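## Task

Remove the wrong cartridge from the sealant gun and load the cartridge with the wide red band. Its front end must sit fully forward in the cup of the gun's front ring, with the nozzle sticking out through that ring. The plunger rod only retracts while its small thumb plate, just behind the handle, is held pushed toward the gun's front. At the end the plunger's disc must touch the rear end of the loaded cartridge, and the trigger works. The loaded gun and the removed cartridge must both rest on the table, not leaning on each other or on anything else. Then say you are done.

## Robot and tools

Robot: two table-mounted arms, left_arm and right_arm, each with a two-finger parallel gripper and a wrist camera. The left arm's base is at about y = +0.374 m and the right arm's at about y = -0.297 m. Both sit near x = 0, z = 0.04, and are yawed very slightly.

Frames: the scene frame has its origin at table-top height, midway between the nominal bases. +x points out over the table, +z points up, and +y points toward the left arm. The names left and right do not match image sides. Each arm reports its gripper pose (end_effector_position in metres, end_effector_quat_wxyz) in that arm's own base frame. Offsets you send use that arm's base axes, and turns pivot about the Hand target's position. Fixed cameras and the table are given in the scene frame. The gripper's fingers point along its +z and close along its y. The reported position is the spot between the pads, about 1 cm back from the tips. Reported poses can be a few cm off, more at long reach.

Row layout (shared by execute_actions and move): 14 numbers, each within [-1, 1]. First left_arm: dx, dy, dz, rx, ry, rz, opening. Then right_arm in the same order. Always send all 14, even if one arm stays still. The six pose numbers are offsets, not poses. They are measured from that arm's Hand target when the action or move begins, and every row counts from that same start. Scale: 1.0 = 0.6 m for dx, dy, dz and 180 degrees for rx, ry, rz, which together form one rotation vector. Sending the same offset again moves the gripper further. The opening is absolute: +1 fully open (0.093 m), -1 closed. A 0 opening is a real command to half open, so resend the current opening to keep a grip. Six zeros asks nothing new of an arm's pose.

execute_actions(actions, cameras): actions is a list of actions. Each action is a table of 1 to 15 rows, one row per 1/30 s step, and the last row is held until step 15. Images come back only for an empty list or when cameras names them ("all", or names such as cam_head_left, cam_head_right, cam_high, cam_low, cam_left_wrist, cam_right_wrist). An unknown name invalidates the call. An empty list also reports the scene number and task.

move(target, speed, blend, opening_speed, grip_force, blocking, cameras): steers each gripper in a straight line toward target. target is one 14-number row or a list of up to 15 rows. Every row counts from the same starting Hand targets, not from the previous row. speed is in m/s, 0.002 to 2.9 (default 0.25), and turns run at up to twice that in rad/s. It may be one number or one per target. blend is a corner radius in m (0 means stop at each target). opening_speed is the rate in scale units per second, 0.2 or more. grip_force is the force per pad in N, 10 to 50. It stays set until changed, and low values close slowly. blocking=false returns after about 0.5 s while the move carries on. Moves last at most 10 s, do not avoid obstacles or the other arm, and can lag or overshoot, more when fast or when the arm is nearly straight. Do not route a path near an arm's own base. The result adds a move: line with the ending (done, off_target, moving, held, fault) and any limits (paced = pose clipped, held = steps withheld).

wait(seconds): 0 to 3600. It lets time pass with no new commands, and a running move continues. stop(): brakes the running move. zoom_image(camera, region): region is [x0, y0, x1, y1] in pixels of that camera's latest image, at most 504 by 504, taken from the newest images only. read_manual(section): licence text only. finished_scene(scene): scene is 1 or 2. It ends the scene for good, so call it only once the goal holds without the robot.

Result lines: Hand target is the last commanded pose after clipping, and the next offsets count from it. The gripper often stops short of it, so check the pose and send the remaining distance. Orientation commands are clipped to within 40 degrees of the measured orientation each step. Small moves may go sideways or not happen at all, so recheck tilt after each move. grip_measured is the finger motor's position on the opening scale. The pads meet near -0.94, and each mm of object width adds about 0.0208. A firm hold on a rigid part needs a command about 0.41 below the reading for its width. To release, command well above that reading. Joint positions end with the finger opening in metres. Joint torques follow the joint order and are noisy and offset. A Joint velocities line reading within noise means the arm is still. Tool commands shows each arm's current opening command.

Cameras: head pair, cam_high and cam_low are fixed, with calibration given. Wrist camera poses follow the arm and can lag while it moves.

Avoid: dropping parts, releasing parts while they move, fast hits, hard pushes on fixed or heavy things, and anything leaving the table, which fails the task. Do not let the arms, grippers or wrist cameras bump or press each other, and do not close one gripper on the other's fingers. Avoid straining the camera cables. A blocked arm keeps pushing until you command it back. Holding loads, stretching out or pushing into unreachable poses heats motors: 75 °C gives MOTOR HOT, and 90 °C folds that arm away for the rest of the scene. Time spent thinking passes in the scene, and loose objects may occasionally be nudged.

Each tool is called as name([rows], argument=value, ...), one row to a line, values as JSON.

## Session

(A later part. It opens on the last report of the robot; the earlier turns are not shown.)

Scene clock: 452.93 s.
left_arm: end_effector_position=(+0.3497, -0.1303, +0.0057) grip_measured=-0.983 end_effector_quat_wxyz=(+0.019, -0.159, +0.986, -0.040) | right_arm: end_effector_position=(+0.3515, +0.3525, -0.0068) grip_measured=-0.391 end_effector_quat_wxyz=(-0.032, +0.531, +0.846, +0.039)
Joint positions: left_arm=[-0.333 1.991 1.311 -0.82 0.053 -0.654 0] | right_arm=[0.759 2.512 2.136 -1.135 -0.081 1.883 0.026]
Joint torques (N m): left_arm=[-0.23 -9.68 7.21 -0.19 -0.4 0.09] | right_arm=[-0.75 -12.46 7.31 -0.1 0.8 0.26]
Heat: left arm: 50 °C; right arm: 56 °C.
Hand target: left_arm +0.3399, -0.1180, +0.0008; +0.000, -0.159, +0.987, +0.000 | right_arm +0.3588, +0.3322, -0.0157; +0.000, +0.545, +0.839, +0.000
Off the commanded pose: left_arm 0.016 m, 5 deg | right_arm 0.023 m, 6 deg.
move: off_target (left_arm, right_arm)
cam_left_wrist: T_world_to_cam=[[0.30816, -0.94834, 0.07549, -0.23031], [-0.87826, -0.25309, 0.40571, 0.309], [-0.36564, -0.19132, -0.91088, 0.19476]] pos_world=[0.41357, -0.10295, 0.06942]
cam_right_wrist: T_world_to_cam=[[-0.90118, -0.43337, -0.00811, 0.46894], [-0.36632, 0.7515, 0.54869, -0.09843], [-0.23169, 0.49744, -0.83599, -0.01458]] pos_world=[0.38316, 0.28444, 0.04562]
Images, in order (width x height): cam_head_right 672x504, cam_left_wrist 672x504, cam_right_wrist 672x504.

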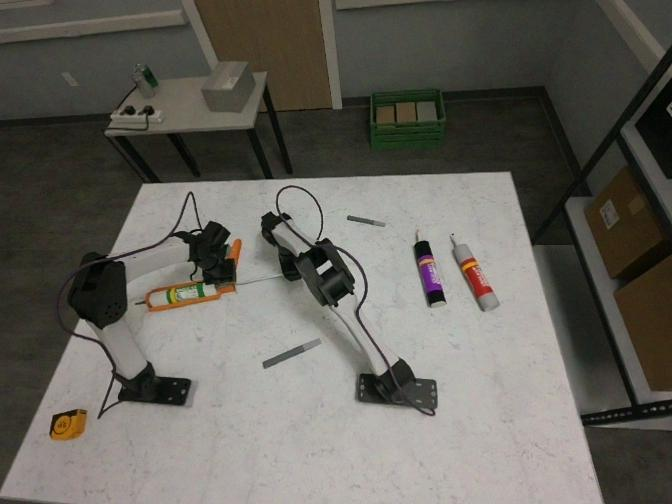

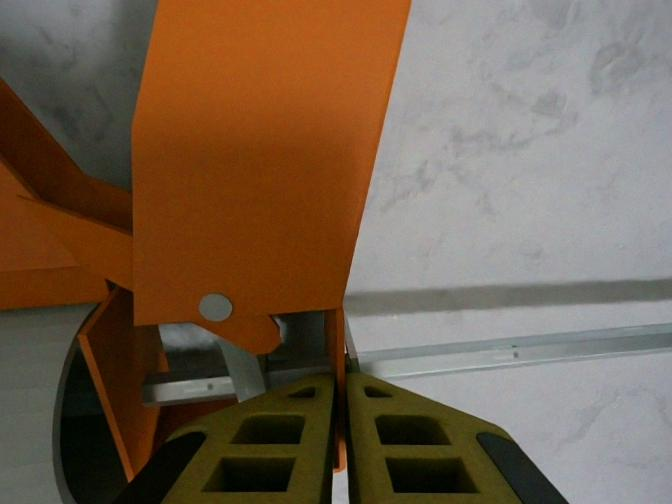

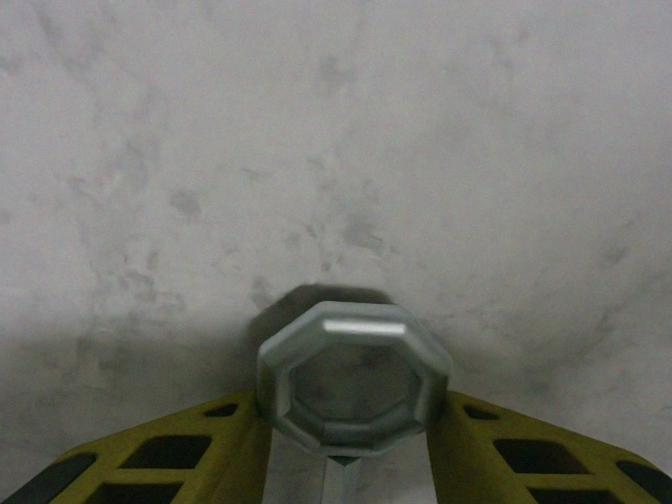

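move([
  [0, -0.012, 0, 0, 0, 0, -0.6, 0, 0, 0, 0, 0, 0, -1],
  [0, -0.012, -0.018, 0, 0, 0, -0.6, 0, 0, 0, 0, 0, 0, -1],
], speed=0.1, cameras=["cam_left_wrist"])

zoom_image(camera="cam_left_wrist", region=[130, 284, 530, 504])

move(target=[0, 0, 0, 0, 0, 0, -1, 0, 0, 0, 0, 0, 0, -1], speed=0.1, cameras=["cam_left_wrist"])

zoom_image(camera="cam_left_wrist", region=[130, 284, 530, 504])

Scene clock: 514.40 s.
left_arm: end_effector_position=(+0.3459, -0.1282, +0.0037) grip_measured=-0.602 end_effector_quat_wxyz=(+0.014, -0.158, +0.987, -0.021) | right_arm: end_effector_position=(+0.3500, +0.3510, -0.0103) grip_measured=-0.391 end_effector_quat_wxyz=(-0.033, +0.534, +0.844, +0.033)
Joint positions: left_arm=[-0.345 2 1.319 -0.845 0.022 -0.662 0.016] | right_arm=[0.759 2.519 2.136 -1.141 -0.081 1.889 0.026]
Joint torques (N m): left_arm=[-0.85 -8.1 5.72 0.35 -0.12 -0.03] | right_arm=[-0.77 -12.94 7.66 -0.1 0.79 0.2]
Heat: left arm: 49 °C; right arm: 51 °C.
Hand target: left_arm +0.3400, -0.1252, -0.0100; +0.000, -0.159, +0.987, +0.000 | right_arm +0.3588, +0.3323, -0.0156; +0.000, +0.545, +0.839, +0.000
Off the commanded pose: left_arm 0.015 m, 3 deg | right_arm 0.021 m, 6 deg.
move: off_target (left_arm)
cam_left_wrist: T_world_to_cam=[[0.30772, -0.9508, 0.03591, -0.22709], [-0.87237, -0.26686, 0.40958, 0.30314], [-0.37985, -0.15736, -0.91157, 0.20125]] pos_world=[0.41077, -0.10335, 0.06745]

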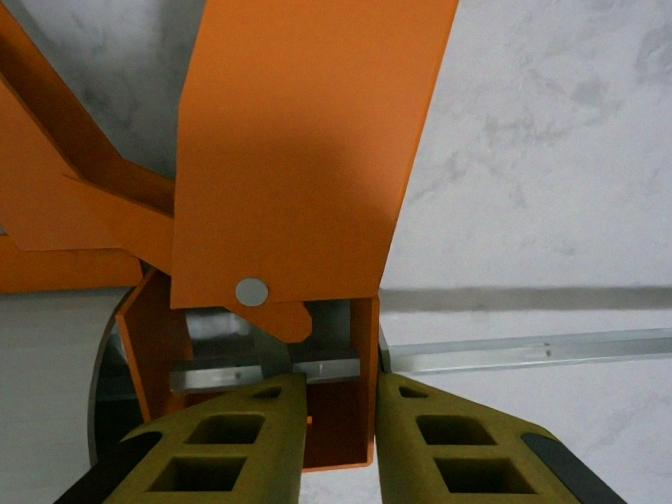

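Scaled by 1.260 from the camera's image (finer frame: 960x720).

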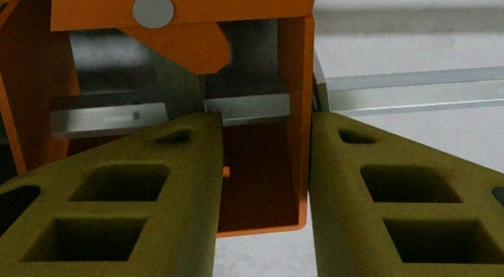

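Scene clock: 514.93 s.
left_arm: end_effector_position=(+0.3481, -0.1332, +0.0038) grip_measured=-0.981 end_effector_quat_wxyz=(+0.020, -0.157, +0.987, -0.027) | right_arm: end_effector_position=(+0.3499, +0.3509, -0.0110) grip_measured=-0.391 end_effector_quat_wxyz=(-0.034, +0.534, +0.844, +0.032)
Joint positions: left_arm=[-0.353 2.001 1.319 -0.829 0.027 -0.669 0] | right_arm=[0.759 2.521 2.136 -1.141 -0.081 1.889 0.026]
Joint torques (N m): left_arm=[-0.1 -8.13 5.74 0.23 -0.17 0.05] | right_arm=[-0.79 -13.03 7.66 -0.1 0.79 0.2]
Heat: left arm: 49 °C; right arm: 51 °C.
Hand target: left_arm +0.3400, -0.1252, -0.0099; +0.000, -0.160, +0.987, +0.000 | right_arm +0.3588, +0.3323, -0.0157; +0.000, +0.545, +0.839, +0.000
Off the commanded pose: left_arm 0.018 m, 4 deg | right_arm 0.021 m, 5 deg.
move: done
cam_left_wrist: T_world_to_cam=[[0.30514, -0.95103, 0.04931, -0.23169], [-0.87794, -0.26087, 0.40146, 0.30641], [-0.36894, -0.16579, -0.91455, 0.19641]] pos_world=[0.41217, -0.10785, 0.06804]

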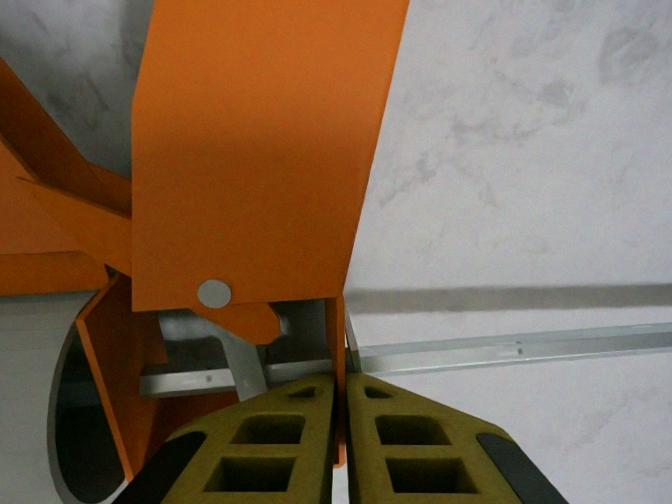

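Scaled by 1.260 from the camera's image (finer frame: 960x720).

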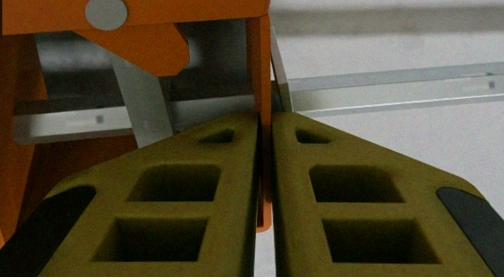

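move([
  [0, 0, 0, 0, 0, 0, -0.6, 0, 0, 0, 0, 0, 0, -1],
  [0, 0, 0.025, 0, 0, 0, -0.6, 0, 0, 0, 0, 0, 0, -1],
  [-0.014, -0.0043, 0.025, 0, 0, 0, -0.6, 0, 0, 0, 0, 0, 0, -1],
  [-0.014, -0.0043, 0, 0, 0, 0, -0.6, 0, 0, 0, 0, 0, 0, -1],
], speed=0.1, cameras=["cam_left_wrist"])

zoom_image(camera="cam_left_wrist", region=[130, 284, 530, 504])

Scene clock: 535.73 s.
left_arm: end_effector_position=(+0.3416, -0.1309, +0.0027) grip_measured=-0.601 end_effector_quat_wxyz=(+0.013, -0.158, +0.987, -0.016) | right_arm: end_effector_position=(+0.3505, +0.3496, -0.0113) grip_measured=-0.391 end_effector_quat_wxyz=(-0.030, +0.534, +0.844, +0.030)
Joint positions: left_arm=[-0.359 1.997 1.31 -0.846 0.016 -0.677 0.016] | right_arm=[0.759 2.521 2.136 -1.142 -0.073 1.889 0.026]
Joint torques (N m): left_arm=[-0.91 -9.81 3.34 0.49 -0.06 -0.03] | right_arm=[-0.76 -13.05 7.73 -0.1 0.73 0.2]
Heat: left arm: 47 °C; right arm: 52 °C.
Hand target: left_arm +0.3316, -0.1277, -0.0100; +0.000, -0.159, +0.987, +0.000 | right_arm +0.3588, +0.3323, -0.0156; +0.000, +0.545, +0.839, +0.000
Off the commanded pose: left_arm 0.016 m, 2 deg | right_arm 0.020 m, 5 deg.
move: off_target (left_arm)
cam_left_wrist: T_world_to_cam=[[0.30886, -0.95074, 0.02655, -0.2287], [-0.87021, -0.27121, 0.41133, 0.29778], [-0.38386, -0.15014, -0.9111, 0.2006]] pos_world=[0.40677, -0.10655, 0.06635]

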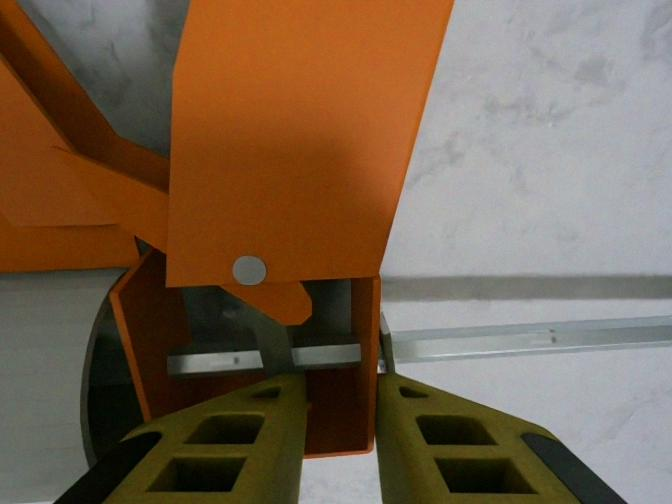

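Scaled by 1.260 from the camera's image (finer frame: 960x720).

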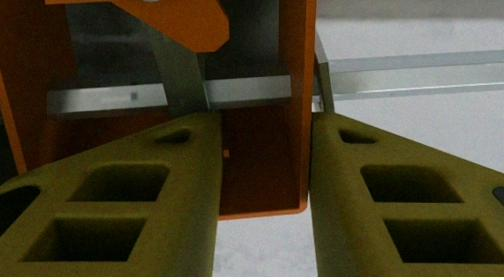

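move([
  [0, 0, 0.028, 0, 0, 0, -0.55, 0, 0, 0, 0, 0, 0, -1],
  [0.005, -0.0145, 0.028, 0, 0, 0, -0.55, 0, 0, 0, 0, 0, 0, -1],
  [0.005, -0.0145, 0, 0, 0, 0, -0.55, 0, 0, 0, 0, 0, 0, -1],
], speed=0.1, cameras=["cam_left_wrist"])

zoom_image(camera="cam_left_wrist", region=[130, 284, 530, 504])

Scene clock: 550.90 s.
left_arm: end_effector_position=(+0.3405, -0.1351, +0.0038) grip_measured=-0.552 end_effector_quat_wxyz=(+0.013, -0.158, +0.987, -0.011) | right_arm: end_effector_position=(+0.3507, +0.3471, -0.0115) grip_measured=-0.391 end_effector_quat_wxyz=(-0.025, +0.535, +0.844, +0.025)
Joint positions: left_arm=[-0.375 2.001 1.321 -0.858 0.006 -0.694 0.019] | right_arm=[0.759 2.521 2.136 -1.149 -0.061 1.889 0.026]
Joint torques (N m): left_arm=[-1.21 -8.42 5 0.49 0.03 -0.06] | right_arm=[-0.77 -12.96 7.9 -0.09 0.64 0.2]
Heat: left arm: 47 °C; right arm: 52 °C.
Hand target: left_arm +0.3346, -0.1365, -0.0100; +0.000, -0.159, +0.987, +0.000 | right_arm +0.3588, +0.3323, -0.0156; +0.000, +0.545, +0.839, +0.000
Off the commanded pose: left_arm 0.015 m, 2 deg | right_arm 0.017 m, 4 deg.
move: off_target (left_arm)
cam_left_wrist: T_world_to_cam=[[0.30921, -0.95086, 0.01582, -0.23251], [-0.86938, -0.27589, 0.40996, 0.29428], [-0.38545, -0.14052, -0.91197, 0.20244]] pos_world=[0.40577, -0.11145, 0.06766]

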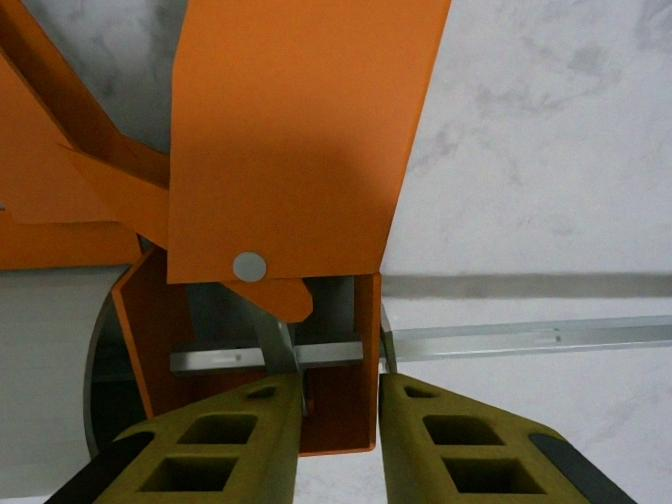

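Scaled by 1.260 from the camera's image (finer frame: 960x720).

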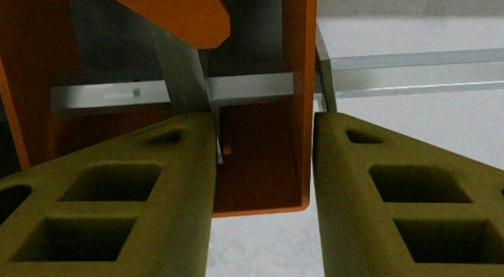

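move([
  [0, 0, 0.04, 0, 0, 0, -0.5, 0, 0, 0, 0, 0, 0, -1],
  [0.003, -0.022, 0.04, 0, 0, 0, -0.5, 0, 0, 0, 0, 0, 0, -1],
], speed=0.15, cameras=["cam_left_wrist"])

zoom_image(camera="cam_left_wrist", region=[130, 284, 530, 504])

Scene clock: 562.50 s.
left_arm: end_effector_position=(+0.3321, -0.1456, +0.0140) grip_measured=-0.502 end_effector_quat_wxyz=(-0.001, -0.157, +0.988, +0.000) | right_arm: end_effector_position=(+0.3508, +0.3462, -0.0115) grip_measured=-0.391 end_effector_quat_wxyz=(-0.023, +0.535, +0.844, +0.024)
Joint positions: left_arm=[-0.413 2.001 1.366 -0.938 0 -0.728 0.021] | right_arm=[0.759 2.521 2.136 -1.151 -0.057 1.889 0.026]
Joint torques (N m): left_arm=[-0.62 -9.76 8.51 0.26 0.09 -0.05] | right_arm=[-0.77 -12.89 7.88 -0.05 0.59 0.21]
Heat: left arm: 47 °C; right arm: 52 °C.
Hand target: left_arm +0.3363, -0.1496, +0.0140; +0.000, -0.159, +0.987, +0.000 | right_arm +0.3588, +0.3323, -0.0156; +0.000, +0.545, +0.839, +0.000
Off the commanded pose: left_arm 0.006 m, 0 deg | right_arm 0.017 m, 4 deg.
move: done
cam_left_wrist: T_world_to_cam=[[0.30574, -0.95206, -0.0102, -0.23864], [-0.85781, -0.28009, 0.43093, 0.27511], [-0.41313, -0.12301, -0.90233, 0.21861]] pos_world=[0.39927, -0.12325, 0.07627]

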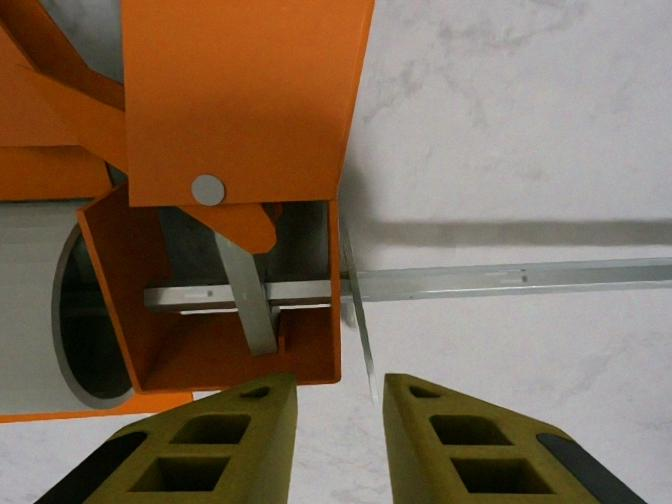

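Scaled by 1.260 from the camera's image (finer frame: 960x720).

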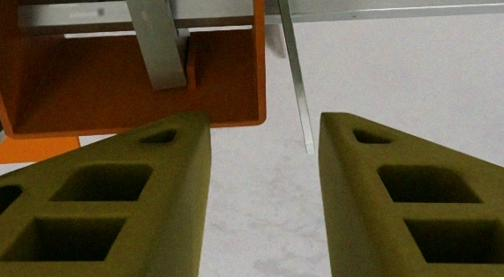

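move([
  [0.0175, 0.0027, 0, 0, 0, 0, -0.58, 0, 0, 0, 0, 0, 0, -1],
  [0.0175, 0.0027, -0.026, 0, 0, 0, -0.58, 0, 0, 0, 0, 0, 0, -1],
], speed=0.1, cameras=["cam_left_wrist"])

zoom_image(camera="cam_left_wrist", region=[130, 284, 530, 504])

Scene clock: 577.13 s.
left_arm: end_effector_position=(+0.3411, -0.1495, +0.0105) grip_measured=-0.578 end_effector_quat_wxyz=(-0.002, -0.157, +0.988, +0.001) | right_arm: end_effector_position=(+0.3509, +0.3461, -0.0115) grip_measured=-0.391 end_effector_quat_wxyz=(-0.023, +0.535, +0.844, +0.024)
Joint positions: left_arm=[-0.413 2.043 1.413 -0.945 0 -0.728 0.017] | right_arm=[0.759 2.521 2.136 -1.151 -0.056 1.889 0.026]
Joint torques (N m): left_arm=[0.76 -9.05 5.56 0.71 0.09 0.12] | right_arm=[-0.76 -12.94 7.91 -0.06 0.59 0.21]
Heat: left arm: 47 °C; right arm: 51 °C.
Hand target: left_arm +0.3468, -0.1480, -0.0016; +0.000, -0.159, +0.987, +0.000 | right_arm +0.3588, +0.3323, -0.0156; +0.000, +0.545, +0.839, +0.000
Off the commanded pose: left_arm 0.013 m, 0 deg | right_arm 0.016 m, 4 deg.
move: off_target (left_arm)
cam_left_wrist: T_world_to_cam=[[0.30605, -0.95194, -0.01171, -0.2452], [-0.85684, -0.2808, 0.43241, 0.28287], [-0.41492, -0.1223, -0.9016, 0.21946]] pos_world=[0.40847, -0.12715, 0.07267]

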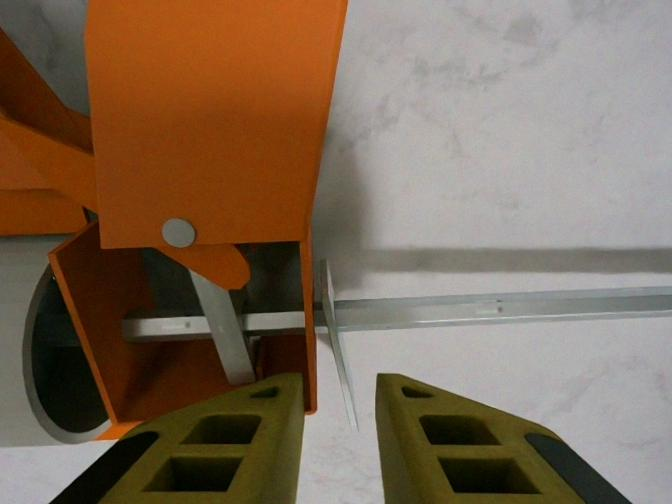

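Scaled by 1.260 from the camera's image (finer frame: 960x720).

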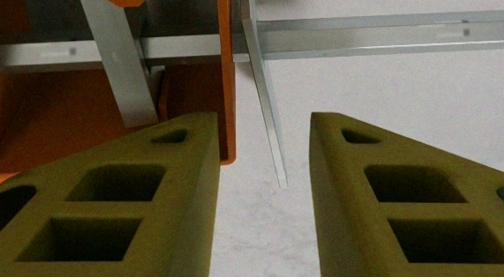

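move([
  [0, 0, 0.02, 0, 0, 0, -0.58, 0, 0, 0, 0, 0, 0, -1],
  [-0.001, 0.0125, 0.02, 0, 0, 0, -0.56, 0, 0, 0, 0, 0, 0, -1],
  [-0.001, 0.0125, -0.004, 0, 0, 0, -0.56, 0, 0, 0, 0, 0, 0, -1],
], speed=0.1, cameras=["cam_left_wrist"])

zoom_image(camera="cam_left_wrist", region=[130, 284, 530, 504])

Scene clock: 593.93 s.
left_arm: end_effector_position=(+0.3466, -0.1432, +0.0025) grip_measured=-0.562 end_effector_quat_wxyz=(+0.004, -0.161, +0.987, -0.003) | right_arm: end_effector_position=(+0.3509, +0.3461, -0.0115) grip_measured=-0.391 end_effector_quat_wxyz=(-0.023, +0.535, +0.844, +0.024)
Joint positions: left_arm=[-0.392 2.053 1.394 -0.903 0.001 -0.715 0.018] | right_arm=[0.759 2.521 2.136 -1.151 -0.056 1.889 0.026]
Joint torques (N m): left_arm=[0.42 -10.63 5.33 0.44 0.08 0.17] | right_arm=[-0.77 -12.89 7.9 -0.05 0.59 0.21]
Heat: left arm: 47 °C; right arm: 51 °C.
Hand target: left_arm +0.3462, -0.1406, -0.0041; +0.000, -0.159, +0.987, +0.000 | right_arm +0.3588, +0.3323, -0.0156; +0.000, +0.545, +0.839, +0.000
Off the commanded pose: left_arm 0.007 m, 1 deg | right_arm 0.016 m, 4 deg.
move: done
cam_left_wrist: T_world_to_cam=[[0.31418, -0.94936, -0.00289, -0.24344], [-0.85949, -0.28573, 0.42383, 0.29301], [-0.40319, -0.13068, -0.90574, 0.20995]] pos_world=[0.41297, -0.11995, 0.06527]

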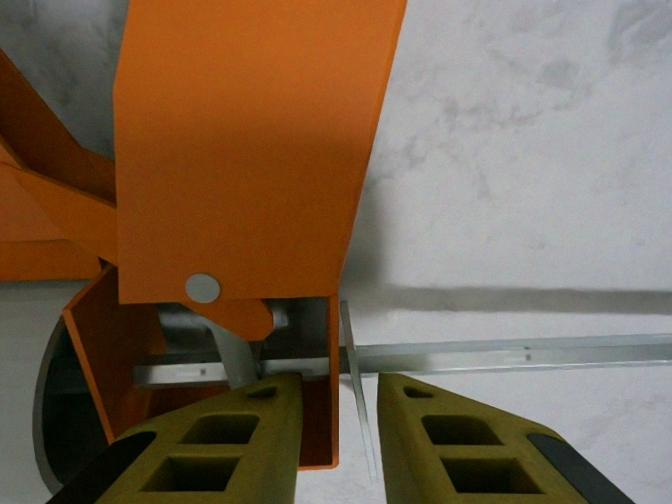

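Scaled by 1.260 from the camera's image (finer frame: 960x720).

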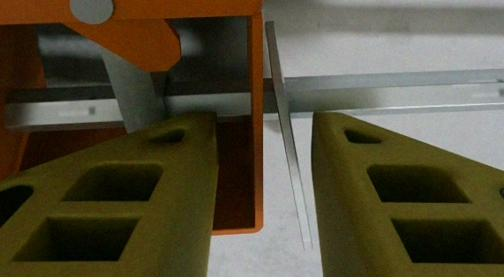

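move(target=[0, 0, 0, 0, 0, 0, -1, 0, 0, 0, 0, 0, 0, -1], cameras=["cam_left_wrist"])

zoom_image(camera="cam_left_wrist", region=[130, 284, 530, 504])

move(target=[-0.003, 0.01, 0, 0, 0, 0, -1, 0.04, -0.1, 0, 0, 0, 0, -1], speed=0.1, cameras=["cam_left_wrist","cam_right_wrist"])

Scene clock: 604.83 s.
left_arm: end_effector_position=(+0.3472, -0.1443, +0.0025) grip_measured=-0.976 end_effector_quat_wxyz=(+0.004, -0.161, +0.987, -0.006) | right_arm: end_effector_position=(+0.3508, +0.3456, -0.0108) grip_measured=-0.391 end_effector_quat_wxyz=(-0.022, +0.535, +0.844, +0.022)
Joint positions: left_arm=[-0.391 2.053 1.394 -0.899 0.006 -0.715 0] | right_arm=[0.759 2.521 2.139 -1.156 -0.054 1.889 0.026]
Joint torques (N m): left_arm=[0.39 -10.67 5.35 0.42 0.03 0.17] | right_arm=[-0.76 -12.81 7.72 0.02 0.57 0.21]
Heat: left arm: 48 °C; right arm: 52 °C.
Hand target: left_arm +0.3462, -0.1406, -0.0041; +0.000, -0.159, +0.987, +0.000 | right_arm +0.3588, +0.3323, -0.0156; +0.000, +0.545, +0.839, +0.000
Off the commanded pose: left_arm 0.008 m, 1 deg | right_arm 0.016 m, 4 deg.
move: done
cam_left_wrist: T_world_to_cam=[[0.3144, -0.94928, 0.00389, -0.24478], [-0.8602, -0.28316, 0.42413, 0.29382], [-0.40151, -0.1367, -0.9056, 0.20862]] pos_world=[0.41347, -0.12065, 0.06527]

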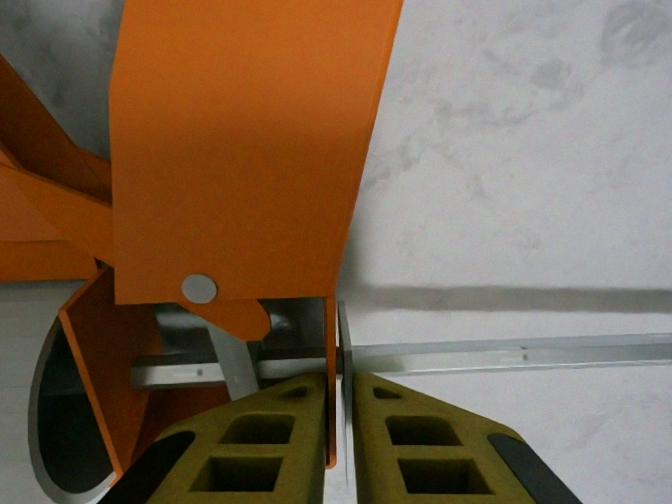

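Scaled by 1.260 from the camera's image (finer frame: 960x720).

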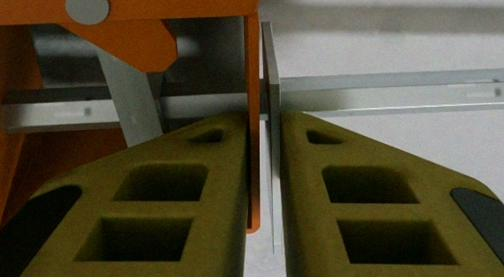

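Scene clock: 606.17 s.
left_arm: end_effector_position=(+0.3525, -0.1501, +0.0018) grip_measured=-0.977 end_effector_quat_wxyz=(+0.012, -0.160, +0.987, -0.023) | right_arm: end_effector_position=(+0.3671, +0.3163, -0.0125) grip_measured=-0.391 end_effector_quat_wxyz=(-0.047, +0.524, +0.849, +0.040)
Joint positions: left_arm=[-0.391 2.053 1.39 -0.863 0.026 -0.712 0] | right_arm=[0.671 2.468 2.03 -1.089 -0.115 1.779 0.026]
Joint torques (N m): left_arm=[1.52 -11.96 4.04 0.18 -0.15 0.28] | right_arm=[-3.66 -15.9 3.12 0.06 1.08 0.02]
Heat: left arm: 49 °C; right arm: 52 °C.
Hand target: left_arm +0.3444, -0.1345, -0.0041; +0.000, -0.159, +0.987, +0.000 | right_arm +0.3828, +0.2722, -0.0157; +0.000, +0.545, +0.839, +0.000
Off the commanded pose: left_arm 0.019 m, 3 deg | right_arm 0.047 m, 8 deg.
move: off_target (left_arm, right_arm)
cam_left_wrist: T_world_to_cam=[[0.31094, -0.94962, 0.03925, -0.25087], [-0.87004, -0.26777, 0.41391, 0.30289], [-0.38255, -0.16285, -0.90947, 0.19876]] pos_world=[0.41757, -0.12475, 0.06524]
cam_right_wrist: T_world_to_cam=[[-0.89397, -0.4481, 0.00452, 0.46947], [-0.36574, 0.73541, 0.57044, -0.05722], [-0.25894, 0.50831, -0.82132, 0.00907]] pos_world=[0.40112, 0.24784, 0.03797]

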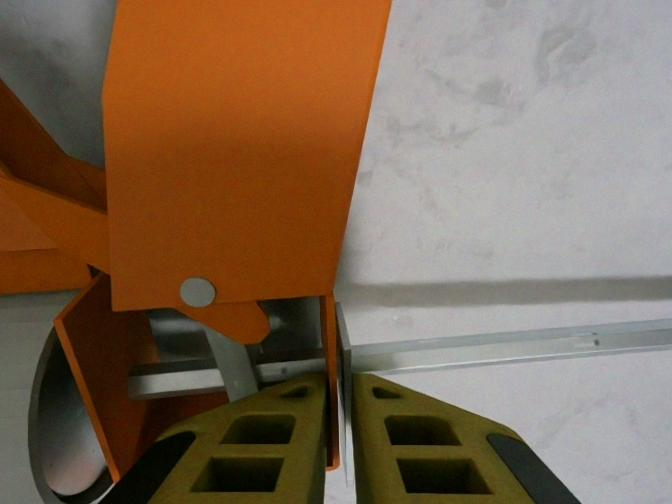

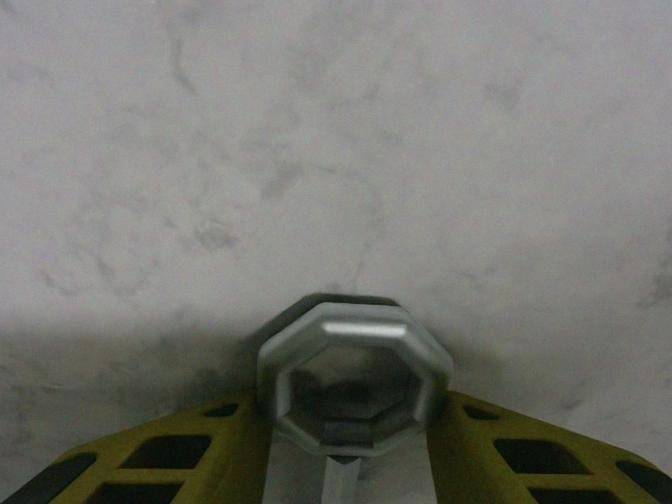

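move(target=[0, 0, 0, 0, 0, 0, -1, 0.03, -0.085, 0, 0, 0, 0, -1], speed=0.1, cameras=["cam_left_wrist","cam_right_wrist"])

Scene clock: 610.93 s.
left_arm: end_effector_position=(+0.3621, -0.1692, +0.0026) grip_measured=-0.978 end_effector_quat_wxyz=(+0.024, -0.152, +0.986, -0.069) | right_arm: end_effector_position=(+0.3803, +0.2850, -0.0117) grip_measured=-0.391 end_effector_quat_wxyz=(-0.070, +0.521, +0.848, +0.060)
Joint positions: left_arm=[-0.398 2.053 1.384 -0.788 0.093 -0.709 0] | right_arm=[0.58 2.417 1.934 -1.038 -0.178 1.686 0.026]
Joint torques (N m): left_arm=[2.03 -12.25 4.86 -0.46 -0.74 0.27] | right_arm=[-5.23 -15.92 3.34 -0.07 1.61 -0.19]
Heat: left arm: 49 °C; right arm: 53 °C.
Hand target: left_arm +0.3445, -0.1345, -0.0041; +0.000, -0.159, +0.987, +0.000 | right_arm +0.4008, +0.2211, -0.0158; +0.000, +0.545, +0.839, -0.001
Off the commanded pose: left_arm 0.040 m, 8 deg | right_arm 0.067 m, 11 deg.
move: off_target (right_arm)
cam_left_wrist: T_world_to_cam=[[0.29236, -0.94678, 0.1347, -0.26501], [-0.88989, -0.21776, 0.40086, 0.32146], [-0.35019, -0.23706, -0.90619, 0.17573]] pos_world=[0.42508, -0.13925, 0.06609]
cam_right_wrist: T_world_to_cam=[[-0.89214, -0.45172, -0.00491, 0.46743], [-0.35729, 0.6989, 0.61958, -0.02202], [-0.27645, 0.55451, -0.78492, 0.02294]] pos_world=[0.41548, 0.21382, 0.03395]

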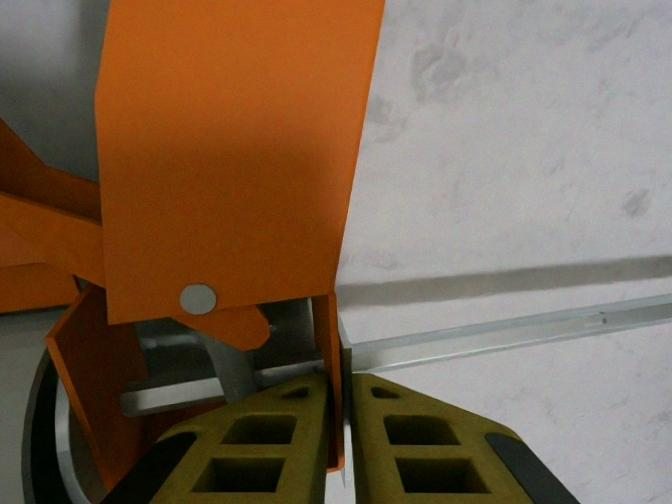

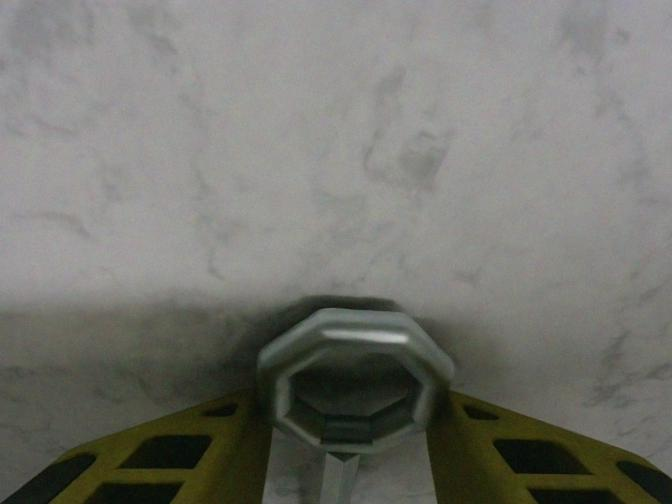

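move([
  [0.02, -0.05, 0, 0, 0, 0, -1, -0.025, 0.09, 0, 0, 0, 0, -1],
  [0.02, -0.05, 0, 0, 0, 0, -0.5, -0.025, 0.09, 0, 0, 0, 0, 0.2],
  [0.02, -0.05, 0.3, 0, 0, 0, -0.5, -0.025, 0.09, 0.15, 0, 0, 0, 0.2],
  [0.02, -0.05, 0.3, 0, 0, 0, -0.5, 0.05, -0.5, 0.25, 0, 0, 0.5, 1],
], speed=0.4, cameras=["all"])

zoom_image(camera="cam_high", region=[220, 60, 420, 260])

zoom_image(camera="cam_low", region=[320, 240, 500, 360])

Scene clock: 630.00 s.
left_arm: end_effector_position=(+0.3518, -0.1650, +0.1730) grip_measured=-0.502 end_effector_quat_wxyz=(+0.004, -0.159, +0.987, -0.013) | right_arm: end_effector_position=(+0.4286, -0.0794, +0.1329) grip_measured=+1.000 end_effector_quat_wxyz=(+0.006, -0.205, +0.979, -0.010)
Joint positions: left_arm=[-0.431 2.042 2.069 -1.576 0.017 -0.75 0.021] | right_arm=[-0.178 2.248 2.232 -1.536 0.015 -0.591 0.093]
Joint torques (N m): left_arm=[-0.25 -11.1 8.88 0.29 -0.08 0.04] | right_arm=[-0.08 -11.7 8.05 0.27 -0.1 0.01]
Heat: left arm: 52 °C; right arm: 55 °C.
Hand target: left_arm +0.3564, -0.1646, +0.1759; +0.000, -0.159, +0.987, +0.000 | right_arm +0.4308, -0.0787, +0.1343; +0.000, -0.208, +0.978, +0.000
Off the commanded pose: left_arm 0.006 m, 2 deg | right_arm 0.003 m, 1 deg.
joint sent to its limit (left arm) — joint 4 (wrist pitch), lower limit. The joint targets still meet the commanded pose.
joint sent to its limit (right arm) — joint 4 (wrist pitch), lower limit. The joint targets still meet the commanded pose.
move: done; target 2's new opening was sent with right_arm's hand 0.015 m and 4 deg from that target
cam_left_wrist: T_world_to_cam=[[0.30949, -0.95072, 0.01845, -0.26755], [-0.86286, -0.27263, 0.42562, 0.2221], [-0.39961, -0.14764, -0.90472, 0.3594]] pos_world=[0.41807, -0.14075, 0.23556]
cam_right_wrist: T_world_to_cam=[[0.39905, -0.91578, 0.04594, -0.25043], [-0.82243, -0.33532, 0.45952, 0.29881], [-0.40542, -0.22115, -0.88698, 0.35913]] pos_world=[0.49129, -0.04972, 0.19274]

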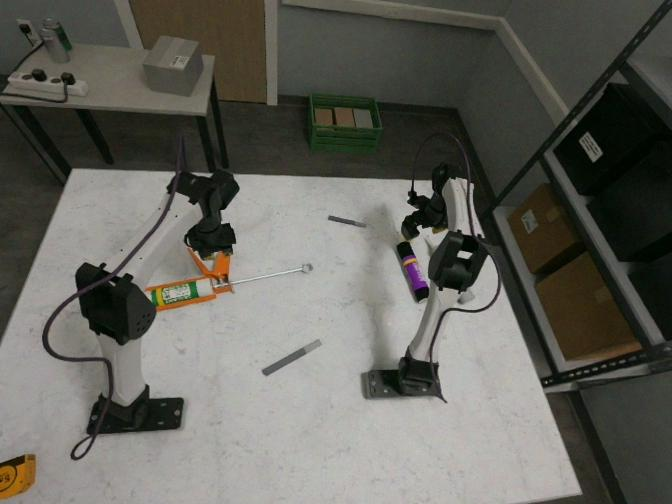

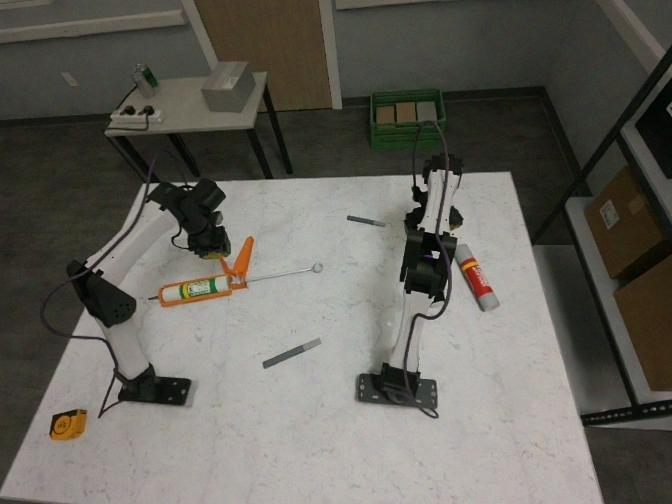

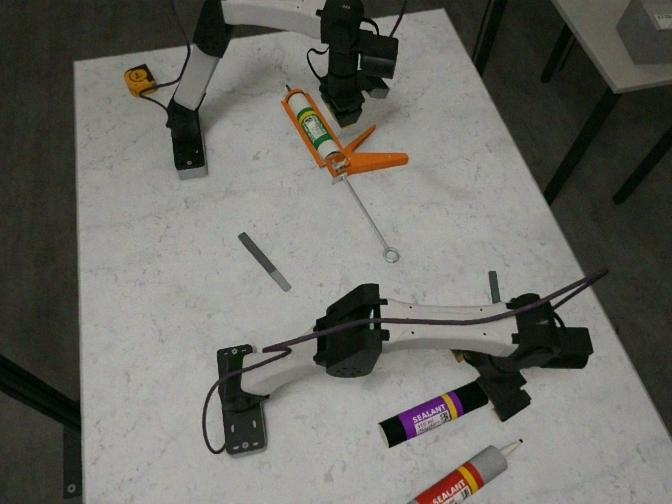

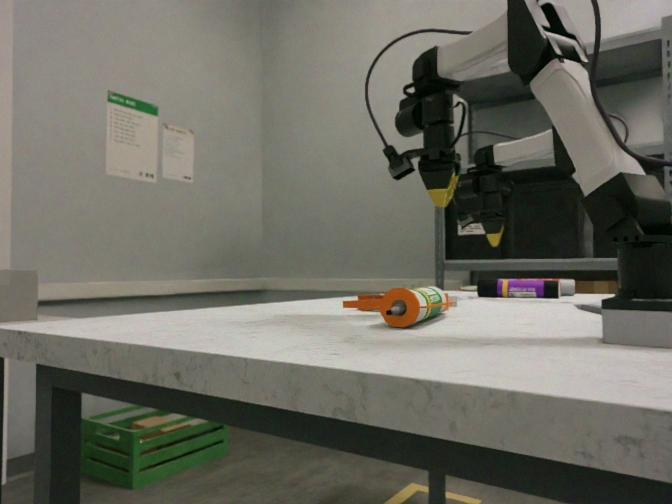

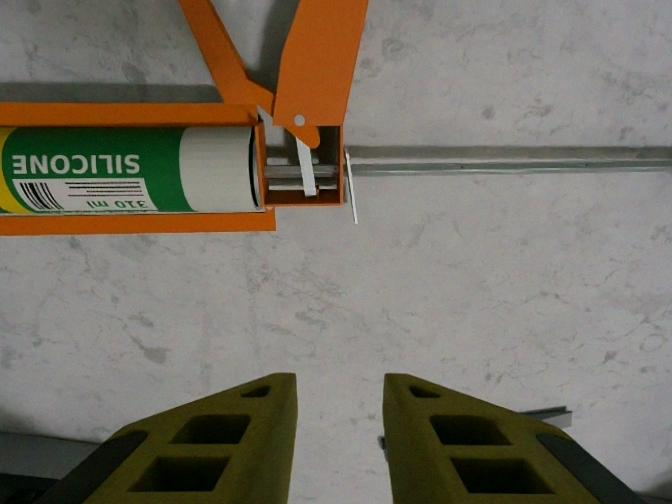

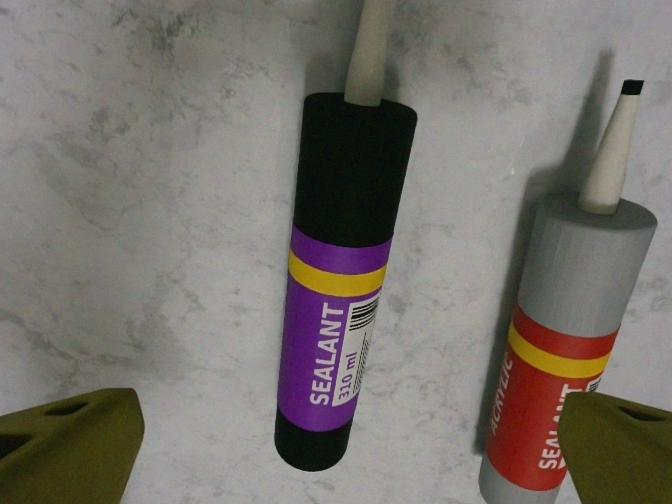

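Scaled by 2.520 from the camera's image (finer frame: 960x720).

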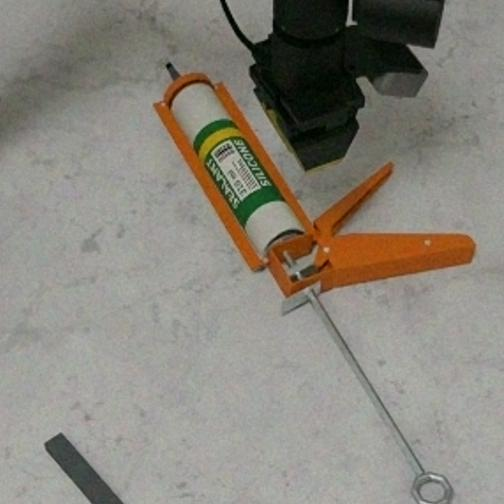

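Scaled by 2.800 from the camera's image (finer frame: 960x720).

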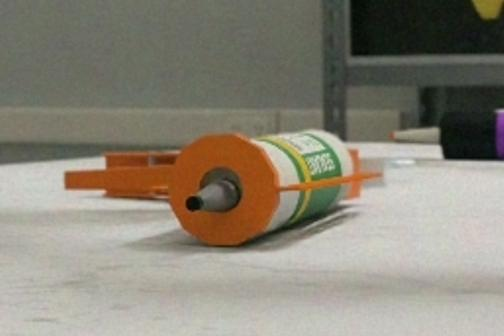

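move([
  [-0.0265, 0.122, -0.05, 0, 0, -0.5, 1, 0, 0, 0, 0, 0, 0, 1],
  [-0.0265, 0.122, -0.19, 0, 0, -0.5, 1, 0, 0, 0, 0, 0, 0, 1],
], speed=0.4, cameras=["cam_left_wrist","cam_low"])

Scene clock: 656.57 s.
left_arm: end_effector_position=(+0.3398, -0.0944, +0.0656) grip_measured=+1.000 end_effector_quat_wxyz=(+0.000, +0.585, +0.811, +0.001) | right_arm: end_effector_position=(+0.4286, -0.0794, +0.1329) grip_measured=+1.000 end_effector_quat_wxyz=(+0.006, -0.205, +0.979, -0.010)
Joint positions: left_arm=[-0.272 1.904 1.444 -1.11 -0.002 0.977 0.093] | right_arm=[-0.178 2.248 2.232 -1.536 0.015 -0.591 0.093]
Joint torques (N m): left_arm=[0.73 -10.37 5.56 0.4 0.16 0.18] | right_arm=[-0.08 -11.7 8.05 0.27 -0.11 0.02]
Heat: left arm: 53 °C; right arm: 51 °C.
Hand target: left_arm +0.3406, -0.0914, +0.0620; +0.000, +0.585, +0.811, +0.000 | right_arm +0.4308, -0.0787, +0.1343; +0.000, -0.208, +0.978, +0.000
Off the commanded pose: left_arm 0.005 m, 0 deg | right_arm 0.003 m, 1 deg.
joint sent to its limit (right arm) — joint 4 (wrist pitch), lower limit. The joint targets still meet the commanded pose.
move: done
cam_left_wrist: T_world_to_cam=[[-0.94997, -0.31214, -0.01109, 0.29539], [-0.2862, 0.8557, 0.43112, 0.18688], [-0.12508, 0.41273, -0.90222, 0.2274]] pos_world=[0.36255, -0.16157, 0.12787]
Images, in order (width x height): cam_low 672x504, cam_left_wrist 672x504.

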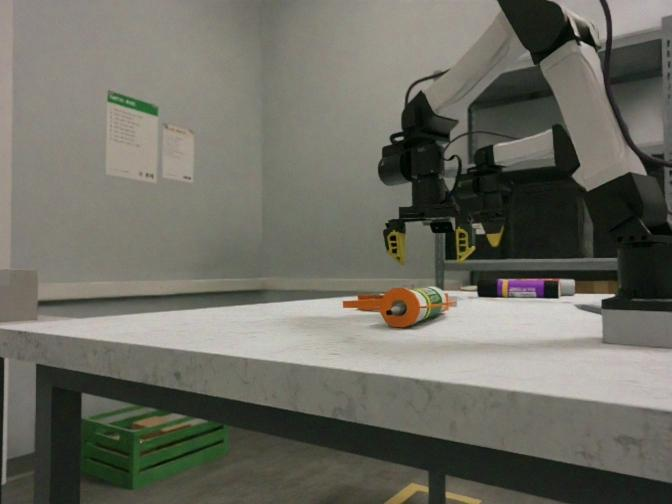

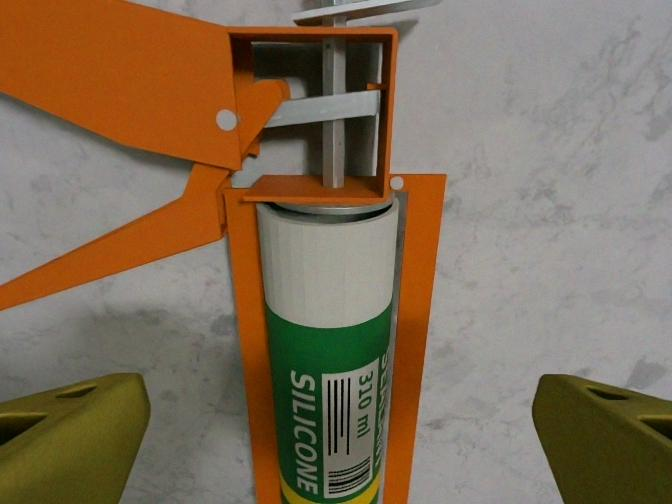

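move([
  [0.0045, 0.0015, -0.05, 0, 0, 0, 0.35, 0, 0, 0, 0, 0, 0, 1],
  [0.0045, 0.0015, -0.106, 0, 0, 0, 0.35, 0, 0, 0, 0, 0, 0, 1],
  [0.0045, 0.0015, -0.106, 0, 0, 0, -0.5, 0, 0, 0, 0, 0, 0, 1],
], speed=0.15, cameras=["cam_left_wrist","cam_low"])

Scene clock: 671.07 s.
left_arm: end_effector_position=(+0.3433, -0.0933, +0.0039) grip_measured=-0.247 end_effector_quat_wxyz=(+0.002, +0.585, +0.811, +0.002) | right_arm: end_effector_position=(+0.4286, -0.0794, +0.1329) grip_measured=+1.000 end_effector_quat_wxyz=(+0.006, -0.205, +0.979, -0.010)
Joint positions: left_arm=[-0.267 1.987 1.302 -0.88 -0.002 0.982 0.033] | right_arm=[-0.178 2.248 2.232 -1.536 0.015 -0.591 0.093]
Joint torques (N m): left_arm=[0.62 -10 5.37 0.43 0.17 0.18] | right_arm=[-0.08 -11.7 8.05 0.27 -0.1 0.02]
Heat: left arm: 50 °C; right arm: 50 °C.
Hand target: left_arm +0.3433, -0.0905, -0.0016; +0.000, +0.585, +0.811, +0.000 | right_arm +0.4308, -0.0787, +0.1343; +0.000, -0.208, +0.978, +0.000
Off the commanded pose: left_arm 0.006 m, 0 deg | right_arm 0.003 m, 1 deg.
joint sent to its limit (right arm) — joint 4 (wrist pitch), lower limit. The joint targets still meet the commanded pose.
move: done
cam_left_wrist: T_world_to_cam=[[-0.94967, -0.31287, -0.01522, 0.2983], [-0.2889, 0.85607, 0.42858, 0.21449], [-0.12106, 0.41141, -0.90338, 0.1701]] pos_world=[0.36584, -0.16027, 0.06628]
Images, in order (width x height): cam_low 672x504, cam_left_wrist 672x504.

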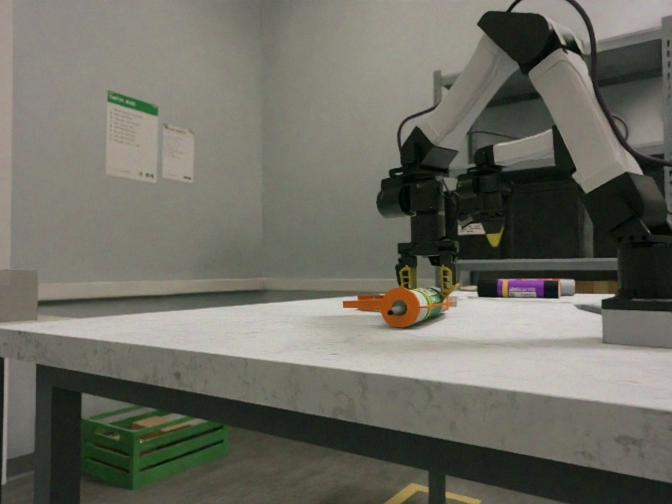

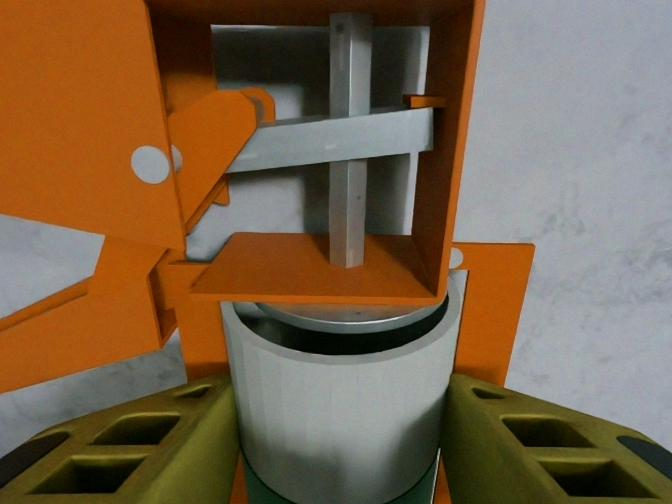

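move([
  [0, 0.001, 0.033, -0.037, -0.012, 0, -0.5, 0, 0, 0, 0, 0, 0, 1],
  [-0.002, 0.006, 0.078, -0.079, -0.026, 0, -0.5, 0, 0, 0, 0, 0, 0, 1],
], speed=0.08, blend=[0.01, 0], cameras=["cam_left_wrist","cam_low","cam_head_right"])

zoom_image(camera="cam_low", region=[320, 240, 500, 360])

Scene clock: 704.97 s.
left_arm: end_effector_position=(+0.3414, -0.0839, +0.0334) grip_measured=-0.224 end_effector_quat_wxyz=(+0.083, +0.580, +0.808, -0.068) | right_arm: end_effector_position=(+0.4286, -0.0794, +0.1329) grip_measured=+1.000 end_effector_quat_wxyz=(+0.006, -0.205, +0.979, -0.010)
Joint positions: left_arm=[-0.147 1.862 1.237 -0.86 0.197 1.089 0.034] | right_arm=[-0.178 2.248 2.232 -1.536 0.015 -0.591 0.093]
Joint torques (N m): left_arm=[0.65 -13.65 5.74 0.47 0.62 0.18] | right_arm=[-0.09 -11.71 8.03 0.27 -0.1 0.02]
Heat: left arm: 50 °C; right arm: 49 °C.
Hand target: left_arm +0.3420, -0.0868, +0.0452; +0.105, +0.580, +0.804, -0.076 | right_arm +0.4308, -0.0787, +0.1343; +0.000, -0.208, +0.978, +0.000
Off the commanded pose: left_arm 0.012 m, 3 deg | right_arm 0.003 m, 1 deg.
joint sent to its limit (right arm) — joint 4 (wrist pitch), lower limit. The joint targets still meet the commanded pose.
move: off_target (left_arm)
cam_left_wrist: T_world_to_cam=[[-0.94832, -0.31727, 0.00469, 0.29833], [-0.30792, 0.92375, 0.22776, 0.21213], [-0.07659, 0.21455, -0.97371, 0.16336]] pos_world=[0.36074, -0.13635, 0.10935]
Images, in order (width x height): cam_head_right 672x504, cam_low 672x504, cam_left_wrist 672x504.

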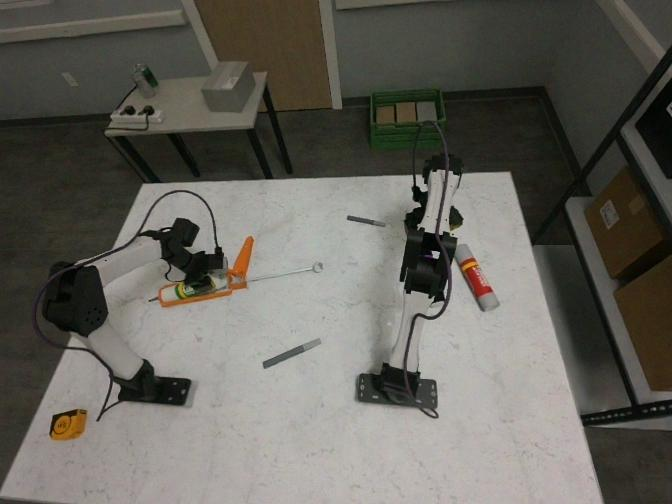

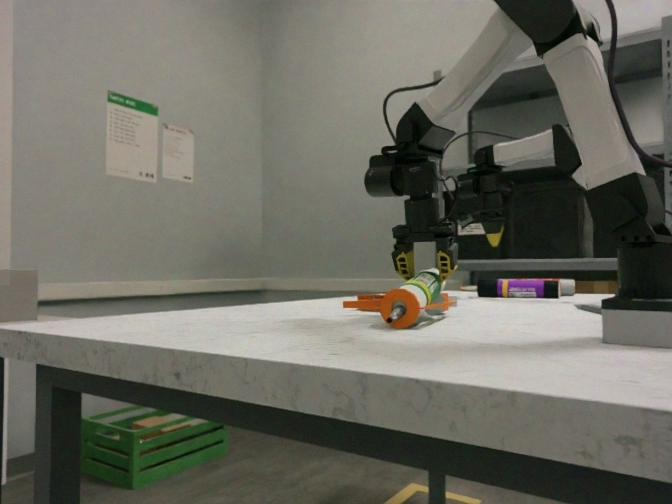

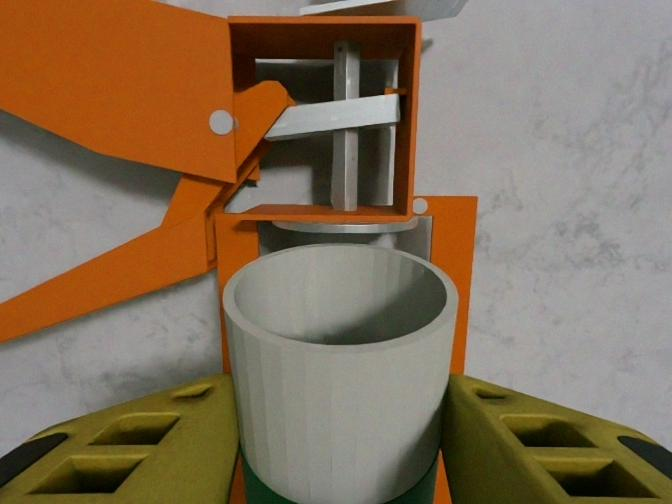

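Scaled by 2.800 from the camera's image (finer frame: 960x720).

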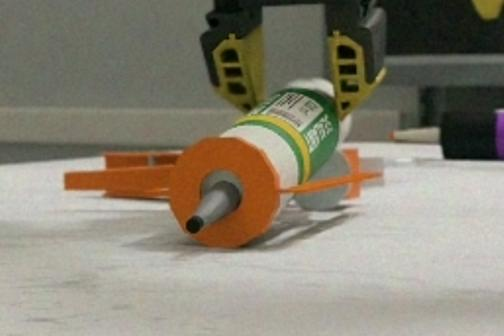

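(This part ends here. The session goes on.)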